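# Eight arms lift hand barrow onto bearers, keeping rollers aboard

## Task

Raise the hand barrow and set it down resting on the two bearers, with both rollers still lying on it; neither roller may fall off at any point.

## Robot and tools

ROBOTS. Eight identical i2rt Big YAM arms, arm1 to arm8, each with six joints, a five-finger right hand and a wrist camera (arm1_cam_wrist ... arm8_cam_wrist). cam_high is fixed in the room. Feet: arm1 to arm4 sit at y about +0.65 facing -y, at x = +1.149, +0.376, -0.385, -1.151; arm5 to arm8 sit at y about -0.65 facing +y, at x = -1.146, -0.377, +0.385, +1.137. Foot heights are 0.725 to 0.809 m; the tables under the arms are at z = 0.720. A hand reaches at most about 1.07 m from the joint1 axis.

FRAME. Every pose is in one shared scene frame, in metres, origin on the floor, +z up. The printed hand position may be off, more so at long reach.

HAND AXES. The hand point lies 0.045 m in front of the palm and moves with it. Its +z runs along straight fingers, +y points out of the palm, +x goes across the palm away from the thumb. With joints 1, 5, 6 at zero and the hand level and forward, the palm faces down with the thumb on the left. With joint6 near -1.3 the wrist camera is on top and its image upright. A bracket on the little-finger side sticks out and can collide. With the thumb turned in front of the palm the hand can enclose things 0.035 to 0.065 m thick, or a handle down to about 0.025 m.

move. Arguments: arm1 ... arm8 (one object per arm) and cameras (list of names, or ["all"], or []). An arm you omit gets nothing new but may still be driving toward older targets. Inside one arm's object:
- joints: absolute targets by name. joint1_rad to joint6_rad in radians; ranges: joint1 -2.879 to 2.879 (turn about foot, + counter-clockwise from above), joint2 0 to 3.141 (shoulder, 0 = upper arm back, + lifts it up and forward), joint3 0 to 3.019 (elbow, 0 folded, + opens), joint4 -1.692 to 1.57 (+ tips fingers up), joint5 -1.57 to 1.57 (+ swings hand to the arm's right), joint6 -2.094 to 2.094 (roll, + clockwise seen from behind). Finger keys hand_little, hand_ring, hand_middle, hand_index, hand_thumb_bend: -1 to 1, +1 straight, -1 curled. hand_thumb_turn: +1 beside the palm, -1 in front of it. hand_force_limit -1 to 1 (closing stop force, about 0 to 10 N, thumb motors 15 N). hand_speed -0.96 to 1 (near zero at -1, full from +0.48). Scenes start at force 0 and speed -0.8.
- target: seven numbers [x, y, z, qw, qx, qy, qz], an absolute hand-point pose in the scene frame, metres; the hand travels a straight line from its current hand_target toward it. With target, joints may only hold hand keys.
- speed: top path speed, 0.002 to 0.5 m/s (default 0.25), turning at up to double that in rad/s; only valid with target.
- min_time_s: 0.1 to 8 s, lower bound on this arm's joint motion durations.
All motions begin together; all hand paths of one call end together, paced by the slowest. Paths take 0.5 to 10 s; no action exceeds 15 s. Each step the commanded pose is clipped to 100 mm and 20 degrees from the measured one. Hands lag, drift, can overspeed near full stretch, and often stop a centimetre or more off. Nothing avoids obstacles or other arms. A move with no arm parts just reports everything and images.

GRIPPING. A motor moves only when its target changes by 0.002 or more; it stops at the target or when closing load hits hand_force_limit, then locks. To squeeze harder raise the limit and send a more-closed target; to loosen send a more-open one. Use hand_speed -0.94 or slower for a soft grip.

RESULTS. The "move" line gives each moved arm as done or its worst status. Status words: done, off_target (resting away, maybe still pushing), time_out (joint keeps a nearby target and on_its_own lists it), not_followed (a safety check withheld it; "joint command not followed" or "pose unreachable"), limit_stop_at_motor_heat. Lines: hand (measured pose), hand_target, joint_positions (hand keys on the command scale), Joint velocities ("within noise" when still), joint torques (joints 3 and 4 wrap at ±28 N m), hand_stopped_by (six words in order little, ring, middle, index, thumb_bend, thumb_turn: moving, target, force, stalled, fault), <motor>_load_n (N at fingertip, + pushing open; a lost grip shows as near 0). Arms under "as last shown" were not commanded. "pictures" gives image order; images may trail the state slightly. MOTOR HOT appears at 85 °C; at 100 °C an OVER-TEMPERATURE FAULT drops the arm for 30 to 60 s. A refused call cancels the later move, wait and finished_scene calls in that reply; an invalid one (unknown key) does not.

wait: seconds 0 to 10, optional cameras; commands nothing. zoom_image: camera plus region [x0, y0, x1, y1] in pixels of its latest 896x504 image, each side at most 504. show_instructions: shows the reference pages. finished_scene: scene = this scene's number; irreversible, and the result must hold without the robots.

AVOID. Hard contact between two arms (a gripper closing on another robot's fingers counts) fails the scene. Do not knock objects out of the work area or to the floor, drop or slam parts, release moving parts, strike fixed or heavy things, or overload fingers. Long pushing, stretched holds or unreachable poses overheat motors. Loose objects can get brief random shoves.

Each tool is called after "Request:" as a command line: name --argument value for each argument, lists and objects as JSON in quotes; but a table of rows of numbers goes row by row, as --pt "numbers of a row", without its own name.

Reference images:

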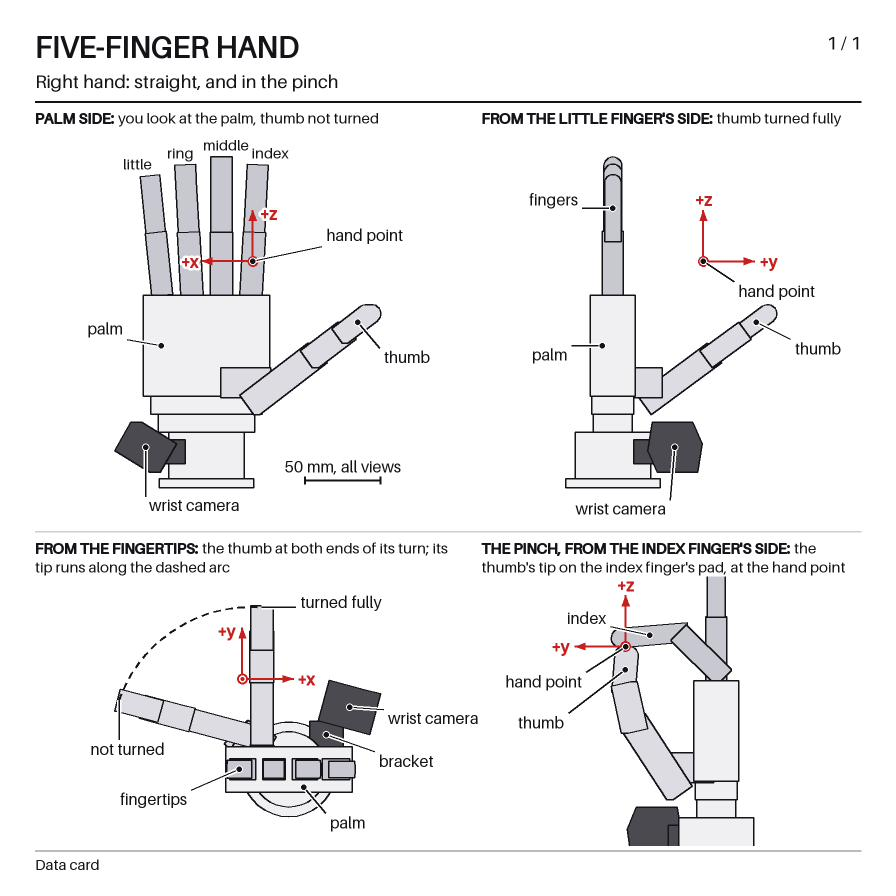

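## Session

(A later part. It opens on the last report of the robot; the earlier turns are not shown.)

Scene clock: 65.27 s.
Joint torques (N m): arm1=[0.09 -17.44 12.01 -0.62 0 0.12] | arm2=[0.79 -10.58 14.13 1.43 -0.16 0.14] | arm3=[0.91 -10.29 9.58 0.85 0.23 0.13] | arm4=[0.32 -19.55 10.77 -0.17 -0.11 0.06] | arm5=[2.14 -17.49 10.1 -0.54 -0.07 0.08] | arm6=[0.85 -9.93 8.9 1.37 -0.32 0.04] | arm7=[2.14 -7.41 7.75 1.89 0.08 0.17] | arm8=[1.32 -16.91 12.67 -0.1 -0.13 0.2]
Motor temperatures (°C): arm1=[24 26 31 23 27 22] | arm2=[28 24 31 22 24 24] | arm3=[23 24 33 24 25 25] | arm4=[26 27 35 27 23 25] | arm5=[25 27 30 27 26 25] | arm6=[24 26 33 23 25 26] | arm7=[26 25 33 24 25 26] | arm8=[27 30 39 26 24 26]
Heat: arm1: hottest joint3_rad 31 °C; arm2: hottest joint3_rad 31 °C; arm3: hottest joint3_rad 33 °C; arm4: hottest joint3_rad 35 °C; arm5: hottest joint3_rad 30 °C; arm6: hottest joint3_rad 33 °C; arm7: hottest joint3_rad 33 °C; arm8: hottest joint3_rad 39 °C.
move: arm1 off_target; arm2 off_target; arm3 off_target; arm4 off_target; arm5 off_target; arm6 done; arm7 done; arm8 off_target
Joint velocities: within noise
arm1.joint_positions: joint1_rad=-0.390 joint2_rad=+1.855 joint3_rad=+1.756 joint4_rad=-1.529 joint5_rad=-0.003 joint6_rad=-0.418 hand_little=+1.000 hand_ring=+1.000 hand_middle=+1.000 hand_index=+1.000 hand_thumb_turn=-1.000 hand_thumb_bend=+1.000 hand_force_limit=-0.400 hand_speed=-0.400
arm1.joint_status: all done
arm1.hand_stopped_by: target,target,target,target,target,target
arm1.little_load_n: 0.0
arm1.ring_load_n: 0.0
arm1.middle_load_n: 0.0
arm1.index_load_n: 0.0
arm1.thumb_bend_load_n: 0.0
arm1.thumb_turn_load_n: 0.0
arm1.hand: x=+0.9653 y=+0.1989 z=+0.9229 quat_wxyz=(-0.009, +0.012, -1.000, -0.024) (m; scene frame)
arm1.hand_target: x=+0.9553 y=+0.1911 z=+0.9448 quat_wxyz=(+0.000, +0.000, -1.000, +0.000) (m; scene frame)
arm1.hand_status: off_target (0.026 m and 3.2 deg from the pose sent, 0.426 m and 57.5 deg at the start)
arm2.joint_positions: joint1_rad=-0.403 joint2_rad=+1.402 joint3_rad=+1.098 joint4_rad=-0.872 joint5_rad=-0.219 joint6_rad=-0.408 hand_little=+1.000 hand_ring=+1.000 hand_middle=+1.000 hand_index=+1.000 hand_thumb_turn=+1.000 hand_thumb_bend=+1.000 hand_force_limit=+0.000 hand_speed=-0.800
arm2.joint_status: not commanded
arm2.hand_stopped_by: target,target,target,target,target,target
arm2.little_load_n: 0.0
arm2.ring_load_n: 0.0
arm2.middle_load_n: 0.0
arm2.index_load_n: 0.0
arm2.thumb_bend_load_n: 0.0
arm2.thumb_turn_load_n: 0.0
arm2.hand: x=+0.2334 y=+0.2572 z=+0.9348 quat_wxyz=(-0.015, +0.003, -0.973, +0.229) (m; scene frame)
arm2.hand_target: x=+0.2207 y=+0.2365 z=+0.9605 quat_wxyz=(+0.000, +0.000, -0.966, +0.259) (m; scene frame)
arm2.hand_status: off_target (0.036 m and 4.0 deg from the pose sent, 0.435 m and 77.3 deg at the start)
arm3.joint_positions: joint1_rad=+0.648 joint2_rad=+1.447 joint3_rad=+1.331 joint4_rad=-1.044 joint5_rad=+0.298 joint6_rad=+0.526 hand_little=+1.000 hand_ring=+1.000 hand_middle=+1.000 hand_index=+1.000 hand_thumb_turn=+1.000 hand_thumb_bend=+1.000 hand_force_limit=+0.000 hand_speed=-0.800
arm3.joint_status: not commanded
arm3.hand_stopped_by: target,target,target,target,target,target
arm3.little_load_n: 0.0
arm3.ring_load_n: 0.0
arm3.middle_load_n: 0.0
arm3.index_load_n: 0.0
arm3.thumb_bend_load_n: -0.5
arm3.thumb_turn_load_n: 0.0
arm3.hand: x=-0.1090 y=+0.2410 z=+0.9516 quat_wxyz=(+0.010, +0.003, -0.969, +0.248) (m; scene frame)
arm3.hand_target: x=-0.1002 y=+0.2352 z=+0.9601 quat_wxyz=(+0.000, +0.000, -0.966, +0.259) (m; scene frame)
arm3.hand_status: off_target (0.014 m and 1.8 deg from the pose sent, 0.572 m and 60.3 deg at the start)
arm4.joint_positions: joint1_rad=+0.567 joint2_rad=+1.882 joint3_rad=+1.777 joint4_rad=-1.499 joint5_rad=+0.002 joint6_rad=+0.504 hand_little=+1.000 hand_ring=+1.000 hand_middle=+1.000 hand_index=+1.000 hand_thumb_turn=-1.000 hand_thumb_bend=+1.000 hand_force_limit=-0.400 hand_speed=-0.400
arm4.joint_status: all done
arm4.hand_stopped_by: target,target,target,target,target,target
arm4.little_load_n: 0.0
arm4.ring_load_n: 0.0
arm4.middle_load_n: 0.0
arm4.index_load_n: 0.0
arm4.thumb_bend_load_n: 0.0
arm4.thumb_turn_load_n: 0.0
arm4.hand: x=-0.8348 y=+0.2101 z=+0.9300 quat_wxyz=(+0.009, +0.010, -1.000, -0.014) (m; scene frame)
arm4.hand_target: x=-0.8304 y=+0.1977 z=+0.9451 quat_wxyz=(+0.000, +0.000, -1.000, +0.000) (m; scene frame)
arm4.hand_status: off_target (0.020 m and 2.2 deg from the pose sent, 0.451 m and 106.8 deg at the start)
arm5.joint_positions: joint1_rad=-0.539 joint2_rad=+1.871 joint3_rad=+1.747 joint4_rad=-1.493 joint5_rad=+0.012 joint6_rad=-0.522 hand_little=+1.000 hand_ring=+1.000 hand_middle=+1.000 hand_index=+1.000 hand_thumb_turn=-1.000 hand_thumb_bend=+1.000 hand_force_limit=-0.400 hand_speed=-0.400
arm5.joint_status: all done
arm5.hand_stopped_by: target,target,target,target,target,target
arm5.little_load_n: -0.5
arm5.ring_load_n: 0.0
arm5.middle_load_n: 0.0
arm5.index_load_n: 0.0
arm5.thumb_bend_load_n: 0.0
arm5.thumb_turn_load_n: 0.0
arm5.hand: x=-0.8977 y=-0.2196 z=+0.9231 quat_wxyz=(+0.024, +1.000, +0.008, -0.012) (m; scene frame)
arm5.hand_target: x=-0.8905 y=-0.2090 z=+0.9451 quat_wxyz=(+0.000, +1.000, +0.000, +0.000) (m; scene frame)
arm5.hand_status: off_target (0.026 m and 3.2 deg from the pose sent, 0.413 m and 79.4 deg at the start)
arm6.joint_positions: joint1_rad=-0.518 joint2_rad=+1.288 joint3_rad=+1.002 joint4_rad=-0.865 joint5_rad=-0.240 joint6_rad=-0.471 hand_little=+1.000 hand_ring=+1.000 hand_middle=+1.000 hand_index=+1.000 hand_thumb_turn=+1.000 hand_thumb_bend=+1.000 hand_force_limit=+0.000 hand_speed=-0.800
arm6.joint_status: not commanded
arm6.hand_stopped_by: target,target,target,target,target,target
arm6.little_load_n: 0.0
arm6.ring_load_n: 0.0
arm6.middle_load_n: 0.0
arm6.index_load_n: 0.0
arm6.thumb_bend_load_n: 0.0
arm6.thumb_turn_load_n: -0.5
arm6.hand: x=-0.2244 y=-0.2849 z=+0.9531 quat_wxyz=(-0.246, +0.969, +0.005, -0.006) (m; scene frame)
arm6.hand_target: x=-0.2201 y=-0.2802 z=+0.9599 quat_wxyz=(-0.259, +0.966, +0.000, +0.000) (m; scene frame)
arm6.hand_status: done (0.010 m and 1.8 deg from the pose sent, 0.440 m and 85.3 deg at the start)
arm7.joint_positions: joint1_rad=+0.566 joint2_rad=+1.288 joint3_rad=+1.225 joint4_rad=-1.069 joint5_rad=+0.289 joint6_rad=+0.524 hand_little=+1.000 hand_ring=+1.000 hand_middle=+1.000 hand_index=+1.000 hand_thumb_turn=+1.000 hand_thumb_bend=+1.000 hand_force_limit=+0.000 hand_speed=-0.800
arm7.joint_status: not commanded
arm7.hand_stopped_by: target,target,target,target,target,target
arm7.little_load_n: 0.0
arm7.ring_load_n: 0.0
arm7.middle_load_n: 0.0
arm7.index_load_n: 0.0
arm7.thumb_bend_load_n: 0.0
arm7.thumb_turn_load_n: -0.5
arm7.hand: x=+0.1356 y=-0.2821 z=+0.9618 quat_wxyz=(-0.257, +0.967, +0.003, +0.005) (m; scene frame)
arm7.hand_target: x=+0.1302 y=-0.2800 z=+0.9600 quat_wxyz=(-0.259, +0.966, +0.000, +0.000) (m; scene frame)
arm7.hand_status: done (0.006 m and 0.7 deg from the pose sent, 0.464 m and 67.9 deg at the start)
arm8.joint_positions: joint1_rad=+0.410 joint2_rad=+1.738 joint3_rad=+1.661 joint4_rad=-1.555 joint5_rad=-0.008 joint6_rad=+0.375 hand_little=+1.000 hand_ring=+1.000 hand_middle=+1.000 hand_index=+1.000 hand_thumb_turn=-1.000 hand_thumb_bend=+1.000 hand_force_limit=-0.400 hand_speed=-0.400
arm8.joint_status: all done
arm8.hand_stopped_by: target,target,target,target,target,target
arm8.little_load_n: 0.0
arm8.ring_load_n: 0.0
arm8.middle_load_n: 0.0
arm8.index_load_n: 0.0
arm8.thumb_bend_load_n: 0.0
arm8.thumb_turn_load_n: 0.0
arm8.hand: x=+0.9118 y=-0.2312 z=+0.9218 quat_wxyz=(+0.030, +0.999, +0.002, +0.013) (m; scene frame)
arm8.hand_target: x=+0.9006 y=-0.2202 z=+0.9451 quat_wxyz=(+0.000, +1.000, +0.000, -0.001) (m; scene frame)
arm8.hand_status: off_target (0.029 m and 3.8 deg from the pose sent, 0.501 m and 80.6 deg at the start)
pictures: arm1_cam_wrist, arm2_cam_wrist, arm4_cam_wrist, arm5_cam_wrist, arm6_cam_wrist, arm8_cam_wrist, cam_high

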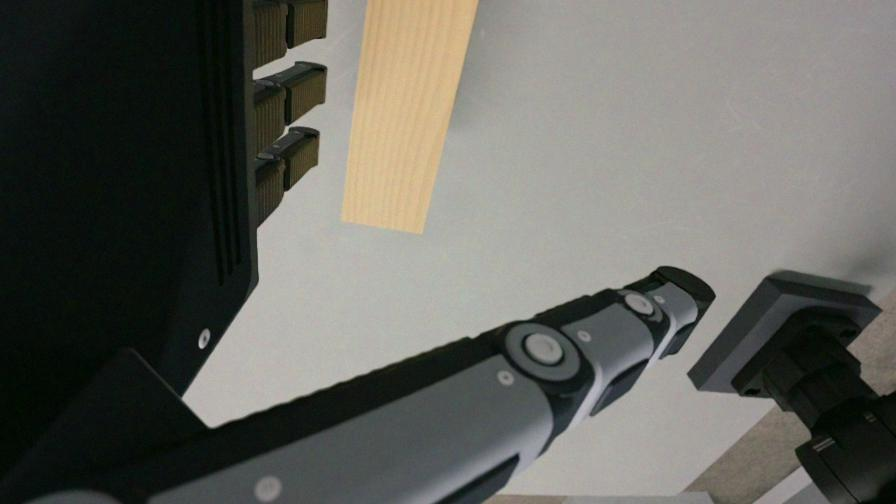

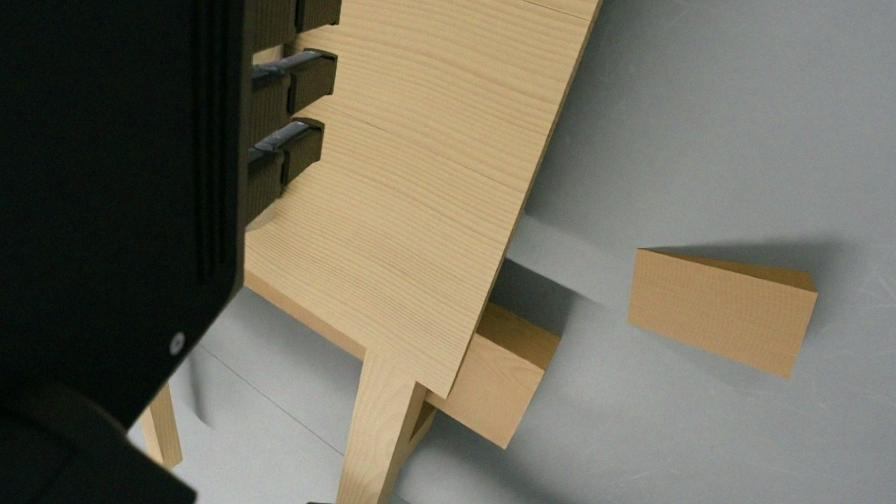

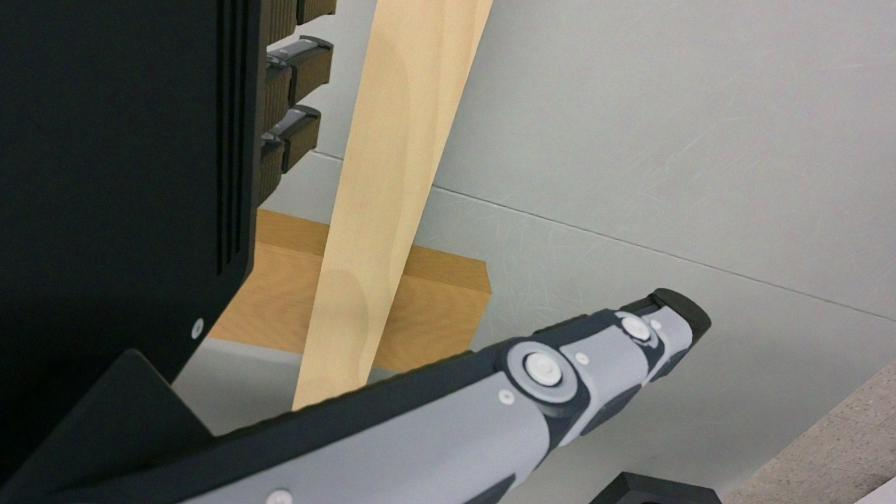

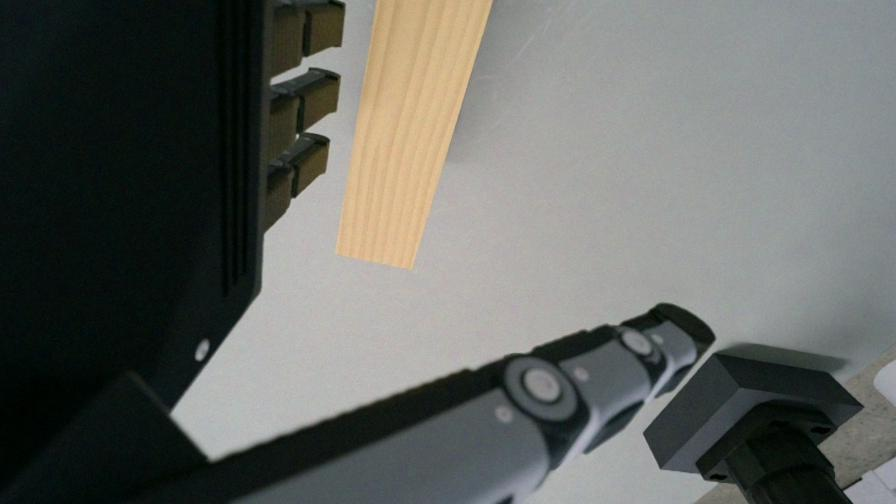

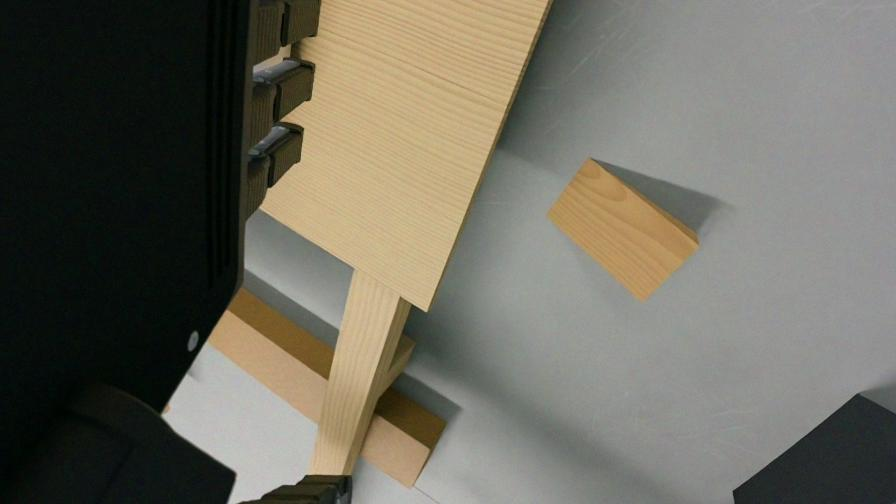

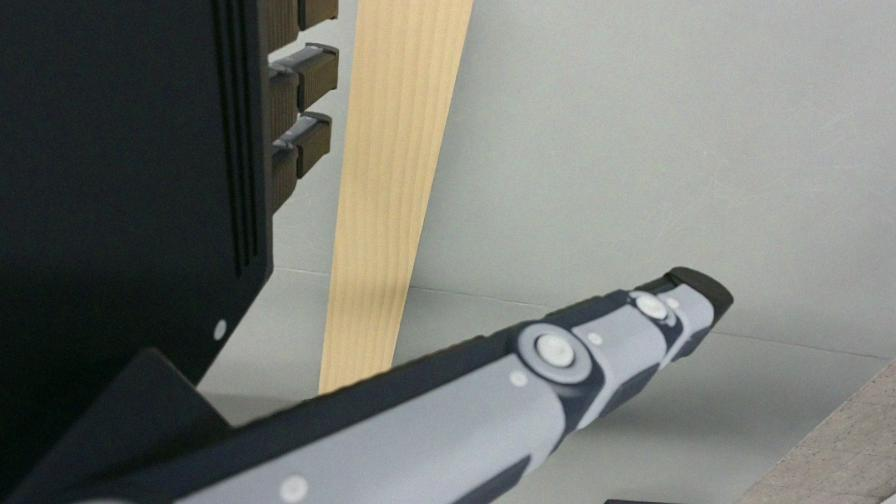

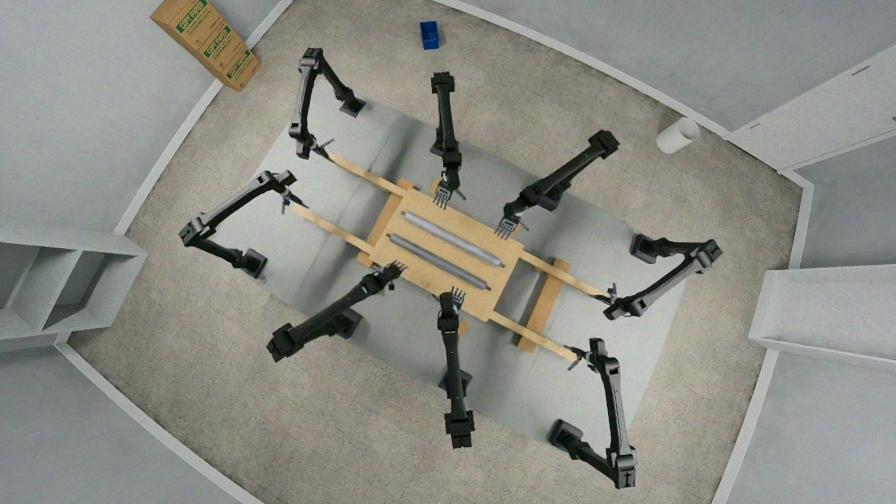

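Request:
move --arm1 '{"target":[0.952,0.187,0.797,0,0,1,0],"speed":0.15}' --arm4 '{"target":[-0.83,0.196,0.793,0,0,1,0],"speed":0.15}' --arm5 '{"target":[-0.89,-0.207,0.797,0,1,0,0],"speed":0.15}' --arm8 '{"target":[0.898,-0.215,0.797,0,1,0,0],"speed":0.15}' --arm2 '{"target":[0.215,0.202,0.905,0,0,0.9659,-0.2588],"speed":0.15}' --arm3 '{"target":[-0.10,0.206,0.905,0,0,0.9659,-0.2588],"speed":0.15}' --arm6 '{"target":[-0.22,-0.252,0.905,-0.2588,0.9659,0,0],"speed":0.15}' --arm7 '{"target":[0.13,-0.252,0.905,-0.2588,0.9659,0,0],"speed":0.15}' --cameras '["arm1_cam_wrist","arm4_cam_wrist","arm5_cam_wrist","arm8_cam_wrist","arm2_cam_wrist","arm3_cam_wrist","arm6_cam_wrist","arm7_cam_wrist","cam_high"]'

Request:
zoom_image --camera "cam_high" --region '[360, 170, 540, 330]'

Scene clock: 84.50 s.
Joint torques (N m): arm1=[0.09 -16.26 7.15 0.24 0.02 0.11] | arm2=[2.73 -11.69 12.74 1.89 -0.2 0.14] | arm3=[0.15 -9.64 7.62 0.95 0.16 -0.04] | arm4=[0.26 -18.78 6 0.66 -0.12 0.09] | arm5=[1.85 -16.67 5.59 0.27 -0.05 0.11] | arm6=[1.9 -10.17 7.62 1.4 -0.14 0.06] | arm7=[1.2 -7.53 7.51 1.99 0.01 -0.11] | arm8=[1.67 -15.68 7.98 0.27 -0.1 0.19]
Motor temperatures (°C): arm1=[24 28 32 23 27 22] | arm2=[28 25 34 22 24 24] | arm3=[23 25 35 24 25 25] | arm4=[26 27 35 27 23 25] | arm5=[25 28 34 26 26 25] | arm6=[24 26 33 23 25 26] | arm7=[26 25 33 24 25 26] | arm8=[27 32 42 26 24 26]
Heat: arm1: hottest joint3_rad 32 °C; arm2: hottest joint3_rad 34 °C; arm3: hottest joint3_rad 35 °C; arm4: hottest joint3_rad 35 °C; arm5: hottest joint3_rad 34 °C; arm6: hottest joint3_rad 33 °C; arm7: hottest joint3_rad 33 °C; arm8: hottest joint3_rad 42 °C.
move: arm1 done; arm2 off_target; arm3 off_target; arm4 off_target; arm5 done; arm6 done; arm7 done; arm8 done
Joint velocities: within noise
arm1.joint_positions: joint1_rad=-0.392 joint2_rad=+1.935 joint3_rad=+1.550 joint4_rad=-1.200 joint5_rad=-0.004 joint6_rad=-0.418 hand_little=+1.000 hand_ring=+1.000 hand_middle=+1.000 hand_index=+1.000 hand_thumb_turn=-1.000 hand_thumb_bend=+1.000 hand_force_limit=-0.400 hand_speed=-0.400
arm1.joint_status: not commanded
arm1.hand_stopped_by: target,target,target,target,target,target
arm1.little_load_n: 0.0
arm1.ring_load_n: 0.0
arm1.middle_load_n: 0.0
arm1.index_load_n: 0.0
arm1.thumb_bend_load_n: 0.0
arm1.thumb_turn_load_n: 0.0
arm1.hand: x=+0.9592 y=+0.1875 z=+0.7990 quat_wxyz=(-0.001, +0.011, -1.000, -0.004) (m; scene frame)
arm1.hand_target: x=+0.9521 y=+0.1871 z=+0.7971 quat_wxyz=(+0.000, +0.000, -1.000, +0.000) (m; scene frame)
arm1.hand_status: done (0.007 m and 1.4 deg from the pose sent, 0.127 m and 3.2 deg at the start)
arm2.joint_positions: joint1_rad=-0.398 joint2_rad=+1.510 joint3_rad=+1.098 joint4_rad=-0.726 joint5_rad=-0.210 joint6_rad=-0.388 hand_little=+1.000 hand_ring=+1.000 hand_middle=+1.000 hand_index=+1.000 hand_thumb_turn=+1.000 hand_thumb_bend=+1.000 hand_force_limit=+0.000 hand_speed=-0.800
arm2.joint_status: not commanded
arm2.hand_stopped_by: target,target,target,target,target,target
arm2.little_load_n: 0.0
arm2.ring_load_n: 0.0
arm2.middle_load_n: 0.0
arm2.index_load_n: 0.0
arm2.thumb_bend_load_n: 0.0
arm2.thumb_turn_load_n: -0.5
arm2.hand: x=+0.2191 y=+0.2222 z=+0.8957 quat_wxyz=(-0.006, -0.002, -0.970, +0.244) (m; scene frame)
arm2.hand_target: x=+0.2154 y=+0.2027 z=+0.9054 quat_wxyz=(+0.000, +0.000, -0.966, +0.259) (m; scene frame)
arm2.hand_status: off_target (0.023 m and 2.0 deg from the pose sent, 0.065 m and 4.0 deg at the start)
arm3.joint_positions: joint1_rad=+0.626 joint2_rad=+1.515 joint3_rad=+1.301 joint4_rad=-0.897 joint5_rad=+0.284 joint6_rad=+0.511 hand_little=+1.000 hand_ring=+1.000 hand_middle=+1.000 hand_index=+1.000 hand_thumb_turn=+1.000 hand_thumb_bend=+1.000 hand_force_limit=+0.000 hand_speed=-0.800
arm3.joint_status: not commanded
arm3.hand_stopped_by: target,target,target,target,target,target
arm3.little_load_n: 0.0
arm3.ring_load_n: 0.0
arm3.middle_load_n: 0.0
arm3.index_load_n: 0.0
arm3.thumb_bend_load_n: 0.0
arm3.thumb_turn_load_n: 0.0
arm3.hand: x=-0.0984 y=+0.2095 z=+0.9159 quat_wxyz=(-0.004, -0.002, -0.965, +0.264) (m; scene frame)
arm3.hand_target: x=-0.1001 y=+0.2063 z=+0.9050 quat_wxyz=(+0.000, +0.000, -0.966, +0.259) (m; scene frame)
arm3.hand_status: off_target (0.012 m and 0.8 deg from the pose sent, 0.059 m and 1.8 deg at the start)
arm4.joint_positions: joint1_rad=+0.567 joint2_rad=+1.969 joint3_rad=+1.578 joint4_rad=-1.163 joint5_rad=+0.002 joint6_rad=+0.504 hand_little=+1.000 hand_ring=+1.000 hand_middle=+1.000 hand_index=+1.000 hand_thumb_turn=-1.000 hand_thumb_bend=+1.000 hand_force_limit=-0.400 hand_speed=-0.400
arm4.joint_status: not commanded
arm4.hand_stopped_by: target,target,target,target,target,target
arm4.little_load_n: 0.0
arm4.ring_load_n: 0.0
arm4.middle_load_n: 0.5
arm4.index_load_n: 0.0
arm4.thumb_bend_load_n: 0.0
arm4.thumb_turn_load_n: 0.0
arm4.hand: x=-0.8270 y=+0.1967 z=+0.8054 quat_wxyz=(-0.003, +0.010, -1.000, +0.008) (m; scene frame)
arm4.hand_target: x=-0.8300 y=+0.1962 z=+0.7932 quat_wxyz=(+0.000, +0.000, -1.000, +0.000) (m; scene frame)
arm4.hand_status: off_target (0.013 m and 1.5 deg from the pose sent, 0.138 m and 2.2 deg at the start)
arm5.joint_positions: joint1_rad=-0.539 joint2_rad=+1.953 joint3_rad=+1.555 joint4_rad=-1.160 joint5_rad=+0.011 joint6_rad=-0.522 hand_little=+1.000 hand_ring=+1.000 hand_middle=+1.000 hand_index=+1.000 hand_thumb_turn=-1.000 hand_thumb_bend=+1.000 hand_force_limit=-0.400 hand_speed=-0.400
arm5.joint_status: not commanded
arm5.hand_stopped_by: target,target,target,target,target,target
arm5.little_load_n: 0.0
arm5.ring_load_n: 0.0
arm5.middle_load_n: 0.0
arm5.index_load_n: 0.0
arm5.thumb_bend_load_n: 0.0
arm5.thumb_turn_load_n: 0.0
arm5.hand: x=-0.8914 y=-0.2058 z=+0.8020 quat_wxyz=(-0.001, +1.000, +0.007, +0.002) (m; scene frame)
arm5.hand_target: x=-0.8899 y=-0.2071 z=+0.7970 quat_wxyz=(+0.000, +1.000, +0.000, +0.000) (m; scene frame)
arm5.hand_status: done (0.005 m and 0.9 deg from the pose sent, 0.127 m and 3.2 deg at the start)
arm6.joint_positions: joint1_rad=-0.499 joint2_rad=+1.389 joint3_rad=+0.968 joint4_rad=-0.695 joint5_rad=-0.230 joint6_rad=-0.440 hand_little=+1.000 hand_ring=+1.000 hand_middle=+1.000 hand_index=+1.000 hand_thumb_turn=+1.000 hand_thumb_bend=+1.000 hand_force_limit=+0.000 hand_speed=-0.800
arm6.joint_status: not commanded
arm6.hand_stopped_by: target,target,target,target,target,target
arm6.little_load_n: 0.0
arm6.ring_load_n: 0.0
arm6.middle_load_n: -0.5
arm6.index_load_n: 0.0
arm6.thumb_bend_load_n: 0.0
arm6.thumb_turn_load_n: 0.0
arm6.hand: x=-0.2171 y=-0.2546 z=+0.9091 quat_wxyz=(-0.258, +0.966, +0.000, +0.001) (m; scene frame)
arm6.hand_target: x=-0.2199 y=-0.2521 z=+0.9050 quat_wxyz=(-0.259, +0.966, +0.000, +0.000) (m; scene frame)
arm6.hand_status: done (0.006 m and 0.1 deg from the pose sent, 0.059 m and 1.7 deg at the start)
arm7.joint_positions: joint1_rad=+0.541 joint2_rad=+1.360 joint3_rad=+1.157 joint4_rad=-0.909 joint5_rad=+0.274 joint6_rad=+0.513 hand_little=+1.000 hand_ring=+1.000 hand_middle=+1.000 hand_index=+1.000 hand_thumb_turn=+1.000 hand_thumb_bend=+1.000 hand_force_limit=+0.000 hand_speed=-0.800
arm7.joint_status: not commanded
arm7.hand_stopped_by: target,target,target,target,target,target
arm7.little_load_n: 0.0
arm7.ring_load_n: 0.0
arm7.middle_load_n: 0.0
arm7.index_load_n: 0.0
arm7.thumb_bend_load_n: 0.0
arm7.thumb_turn_load_n: 0.0
arm7.hand: x=+0.1290 y=-0.2561 z=+0.9126 quat_wxyz=(-0.261, +0.965, -0.003, -0.002) (m; scene frame)
arm7.hand_target: x=+0.1302 y=-0.2522 z=+0.9049 quat_wxyz=(-0.259, +0.966, +0.000, +0.000) (m; scene frame)
arm7.hand_status: done (0.009 m and 0.5 deg from the pose sent, 0.065 m and 0.7 deg at the start)
arm8.joint_positions: joint1_rad=+0.411 joint2_rad=+1.806 joint3_rad=+1.443 joint4_rad=-1.201 joint5_rad=-0.008 joint6_rad=+0.379 hand_little=+1.000 hand_ring=+1.000 hand_middle=+1.000 hand_index=+1.000 hand_thumb_turn=-1.000 hand_thumb_bend=+1.000 hand_force_limit=-0.400 hand_speed=-0.400
arm8.joint_status: not commanded
arm8.hand_stopped_by: target,target,target,target,target,target
arm8.little_load_n: 0.0
arm8.ring_load_n: 0.0
arm8.middle_load_n: 0.0
arm8.index_load_n: 0.0
arm8.thumb_bend_load_n: 0.0
arm8.thumb_turn_load_n: 0.0
arm8.hand: x=+0.9054 y=-0.2135 z=+0.8022 quat_wxyz=(-0.002, +1.000, +0.001, +0.000) (m; scene frame)
arm8.hand_target: x=+0.8981 y=-0.2151 z=+0.7972 quat_wxyz=(+0.000, +1.000, +0.000, +0.000) (m; scene frame)
arm8.hand_status: done (0.009 m and 0.2 deg from the pose sent, 0.127 m and 3.8 deg at the start)
pictures: arm1_cam_wrist, arm2_cam_wrist, arm3_cam_wrist, arm4_cam_wrist, arm5_cam_wrist, arm6_cam_wrist, arm7_cam_wrist, arm8_cam_wrist, cam_high

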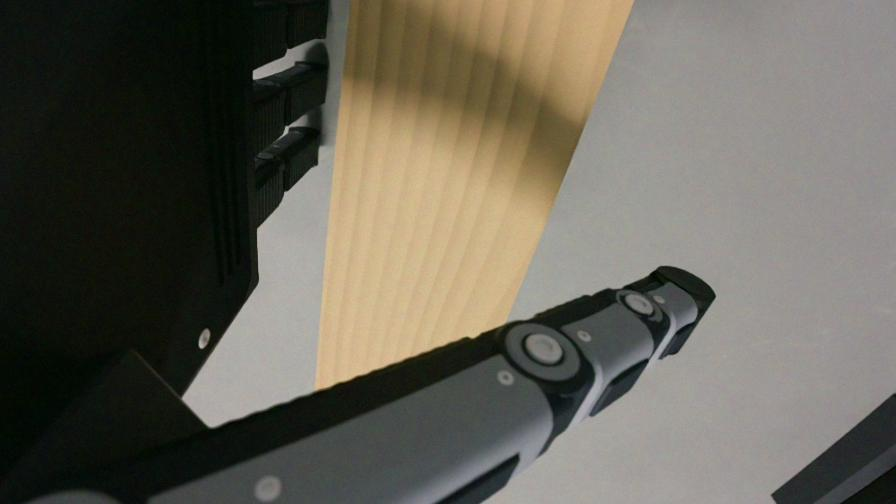

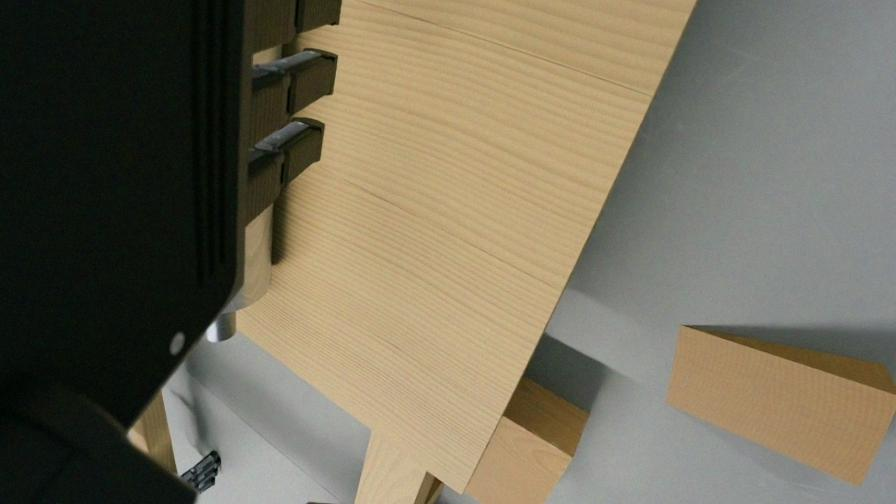

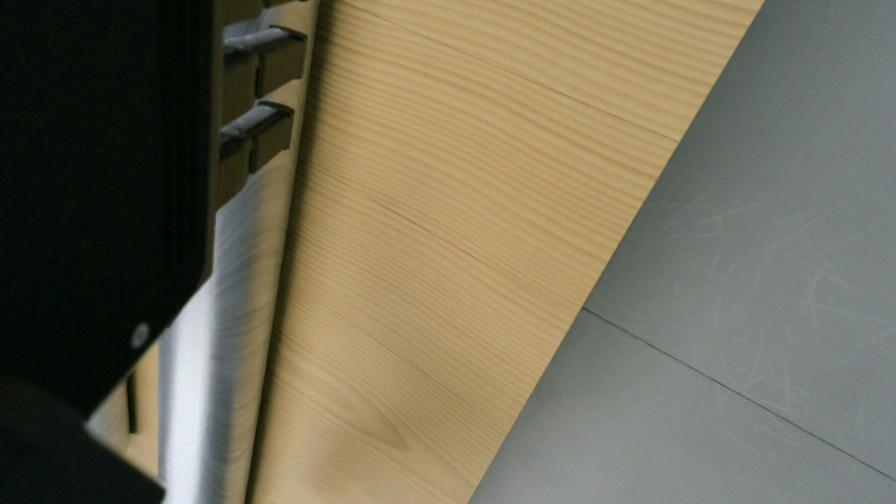

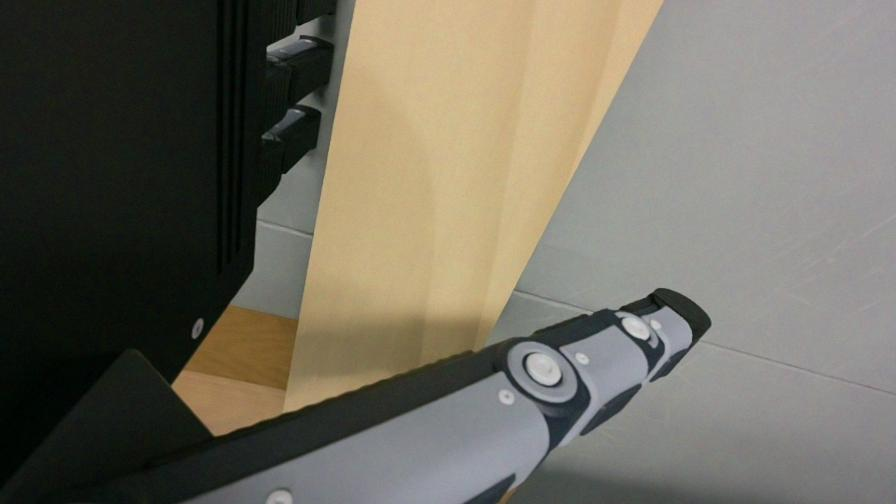

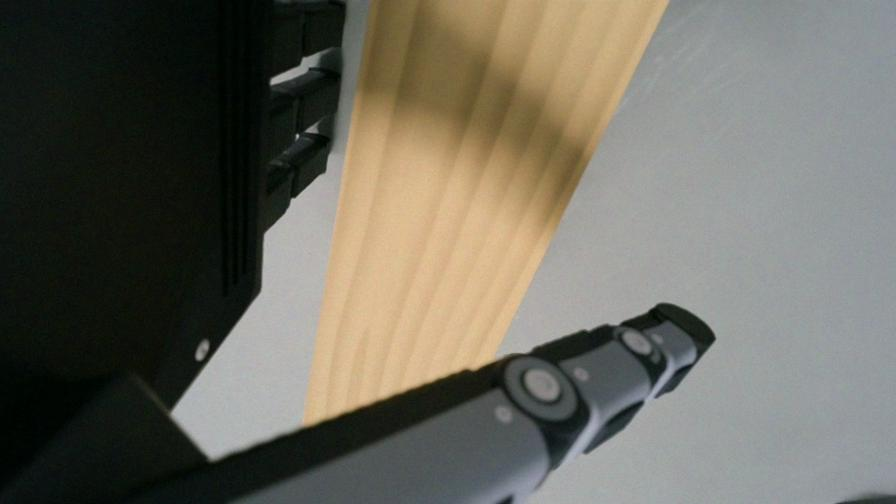

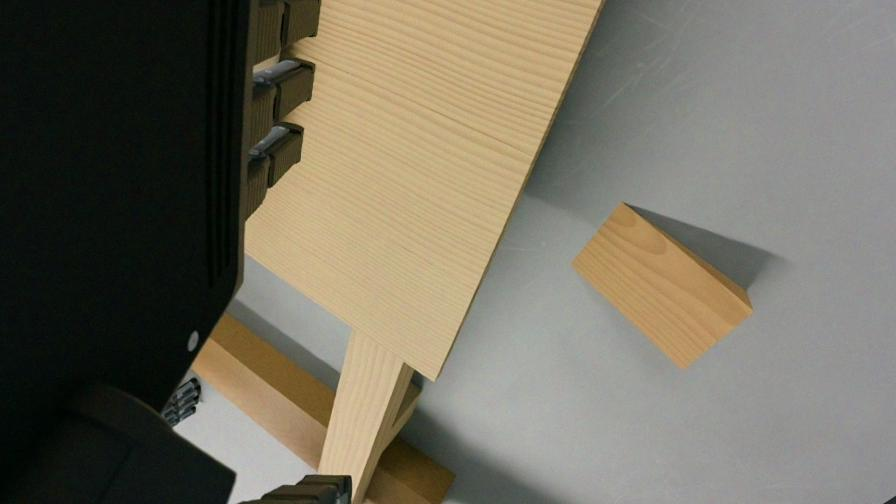

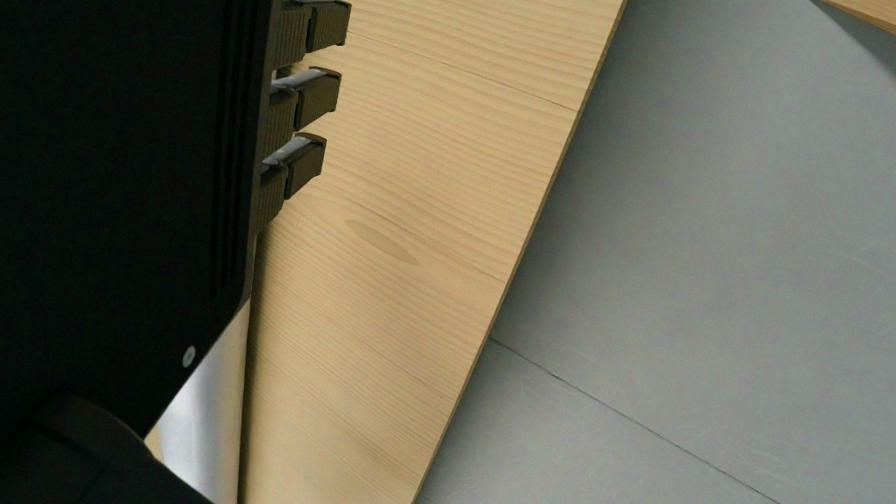

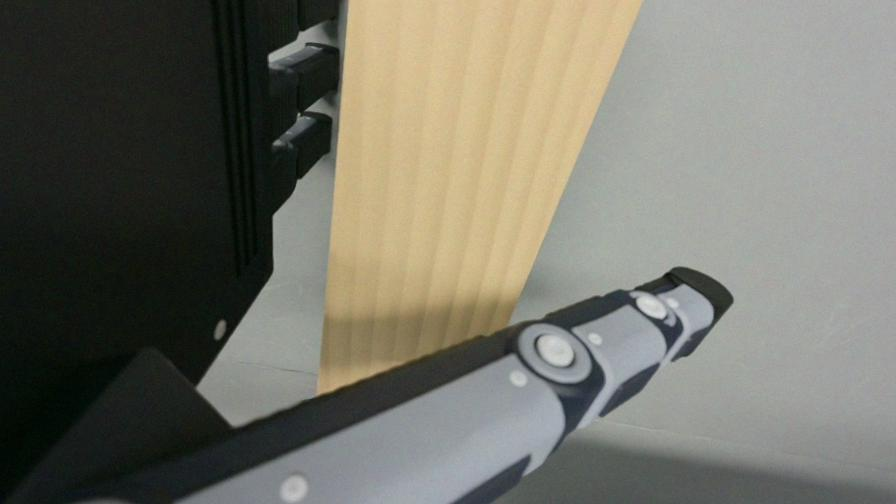

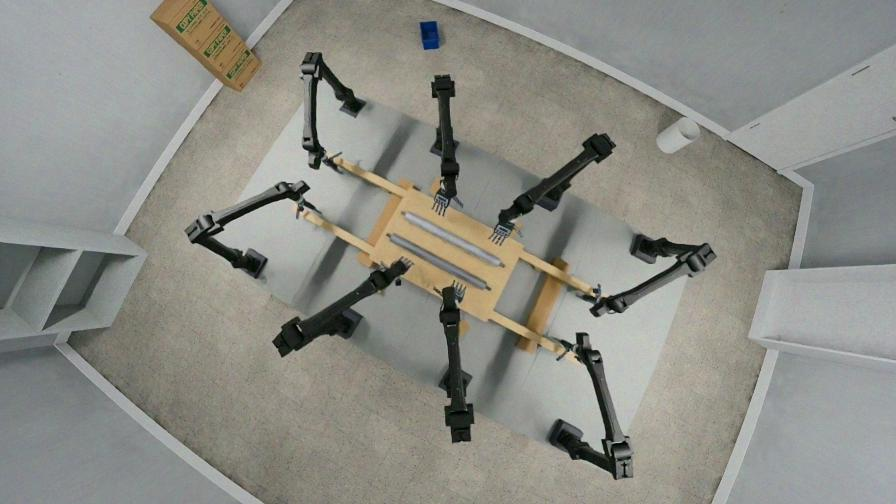

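Scaled by 2.800 from the camera's 896x504 image, which has a finer 1280x720 frame.

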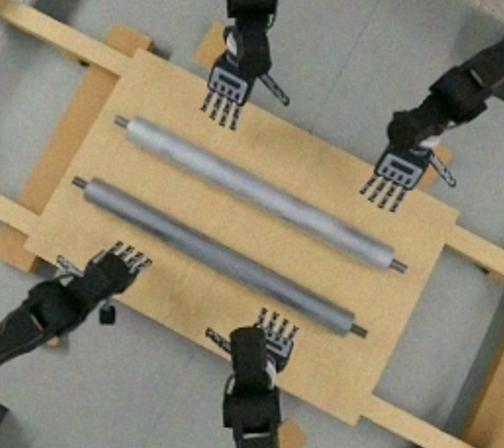

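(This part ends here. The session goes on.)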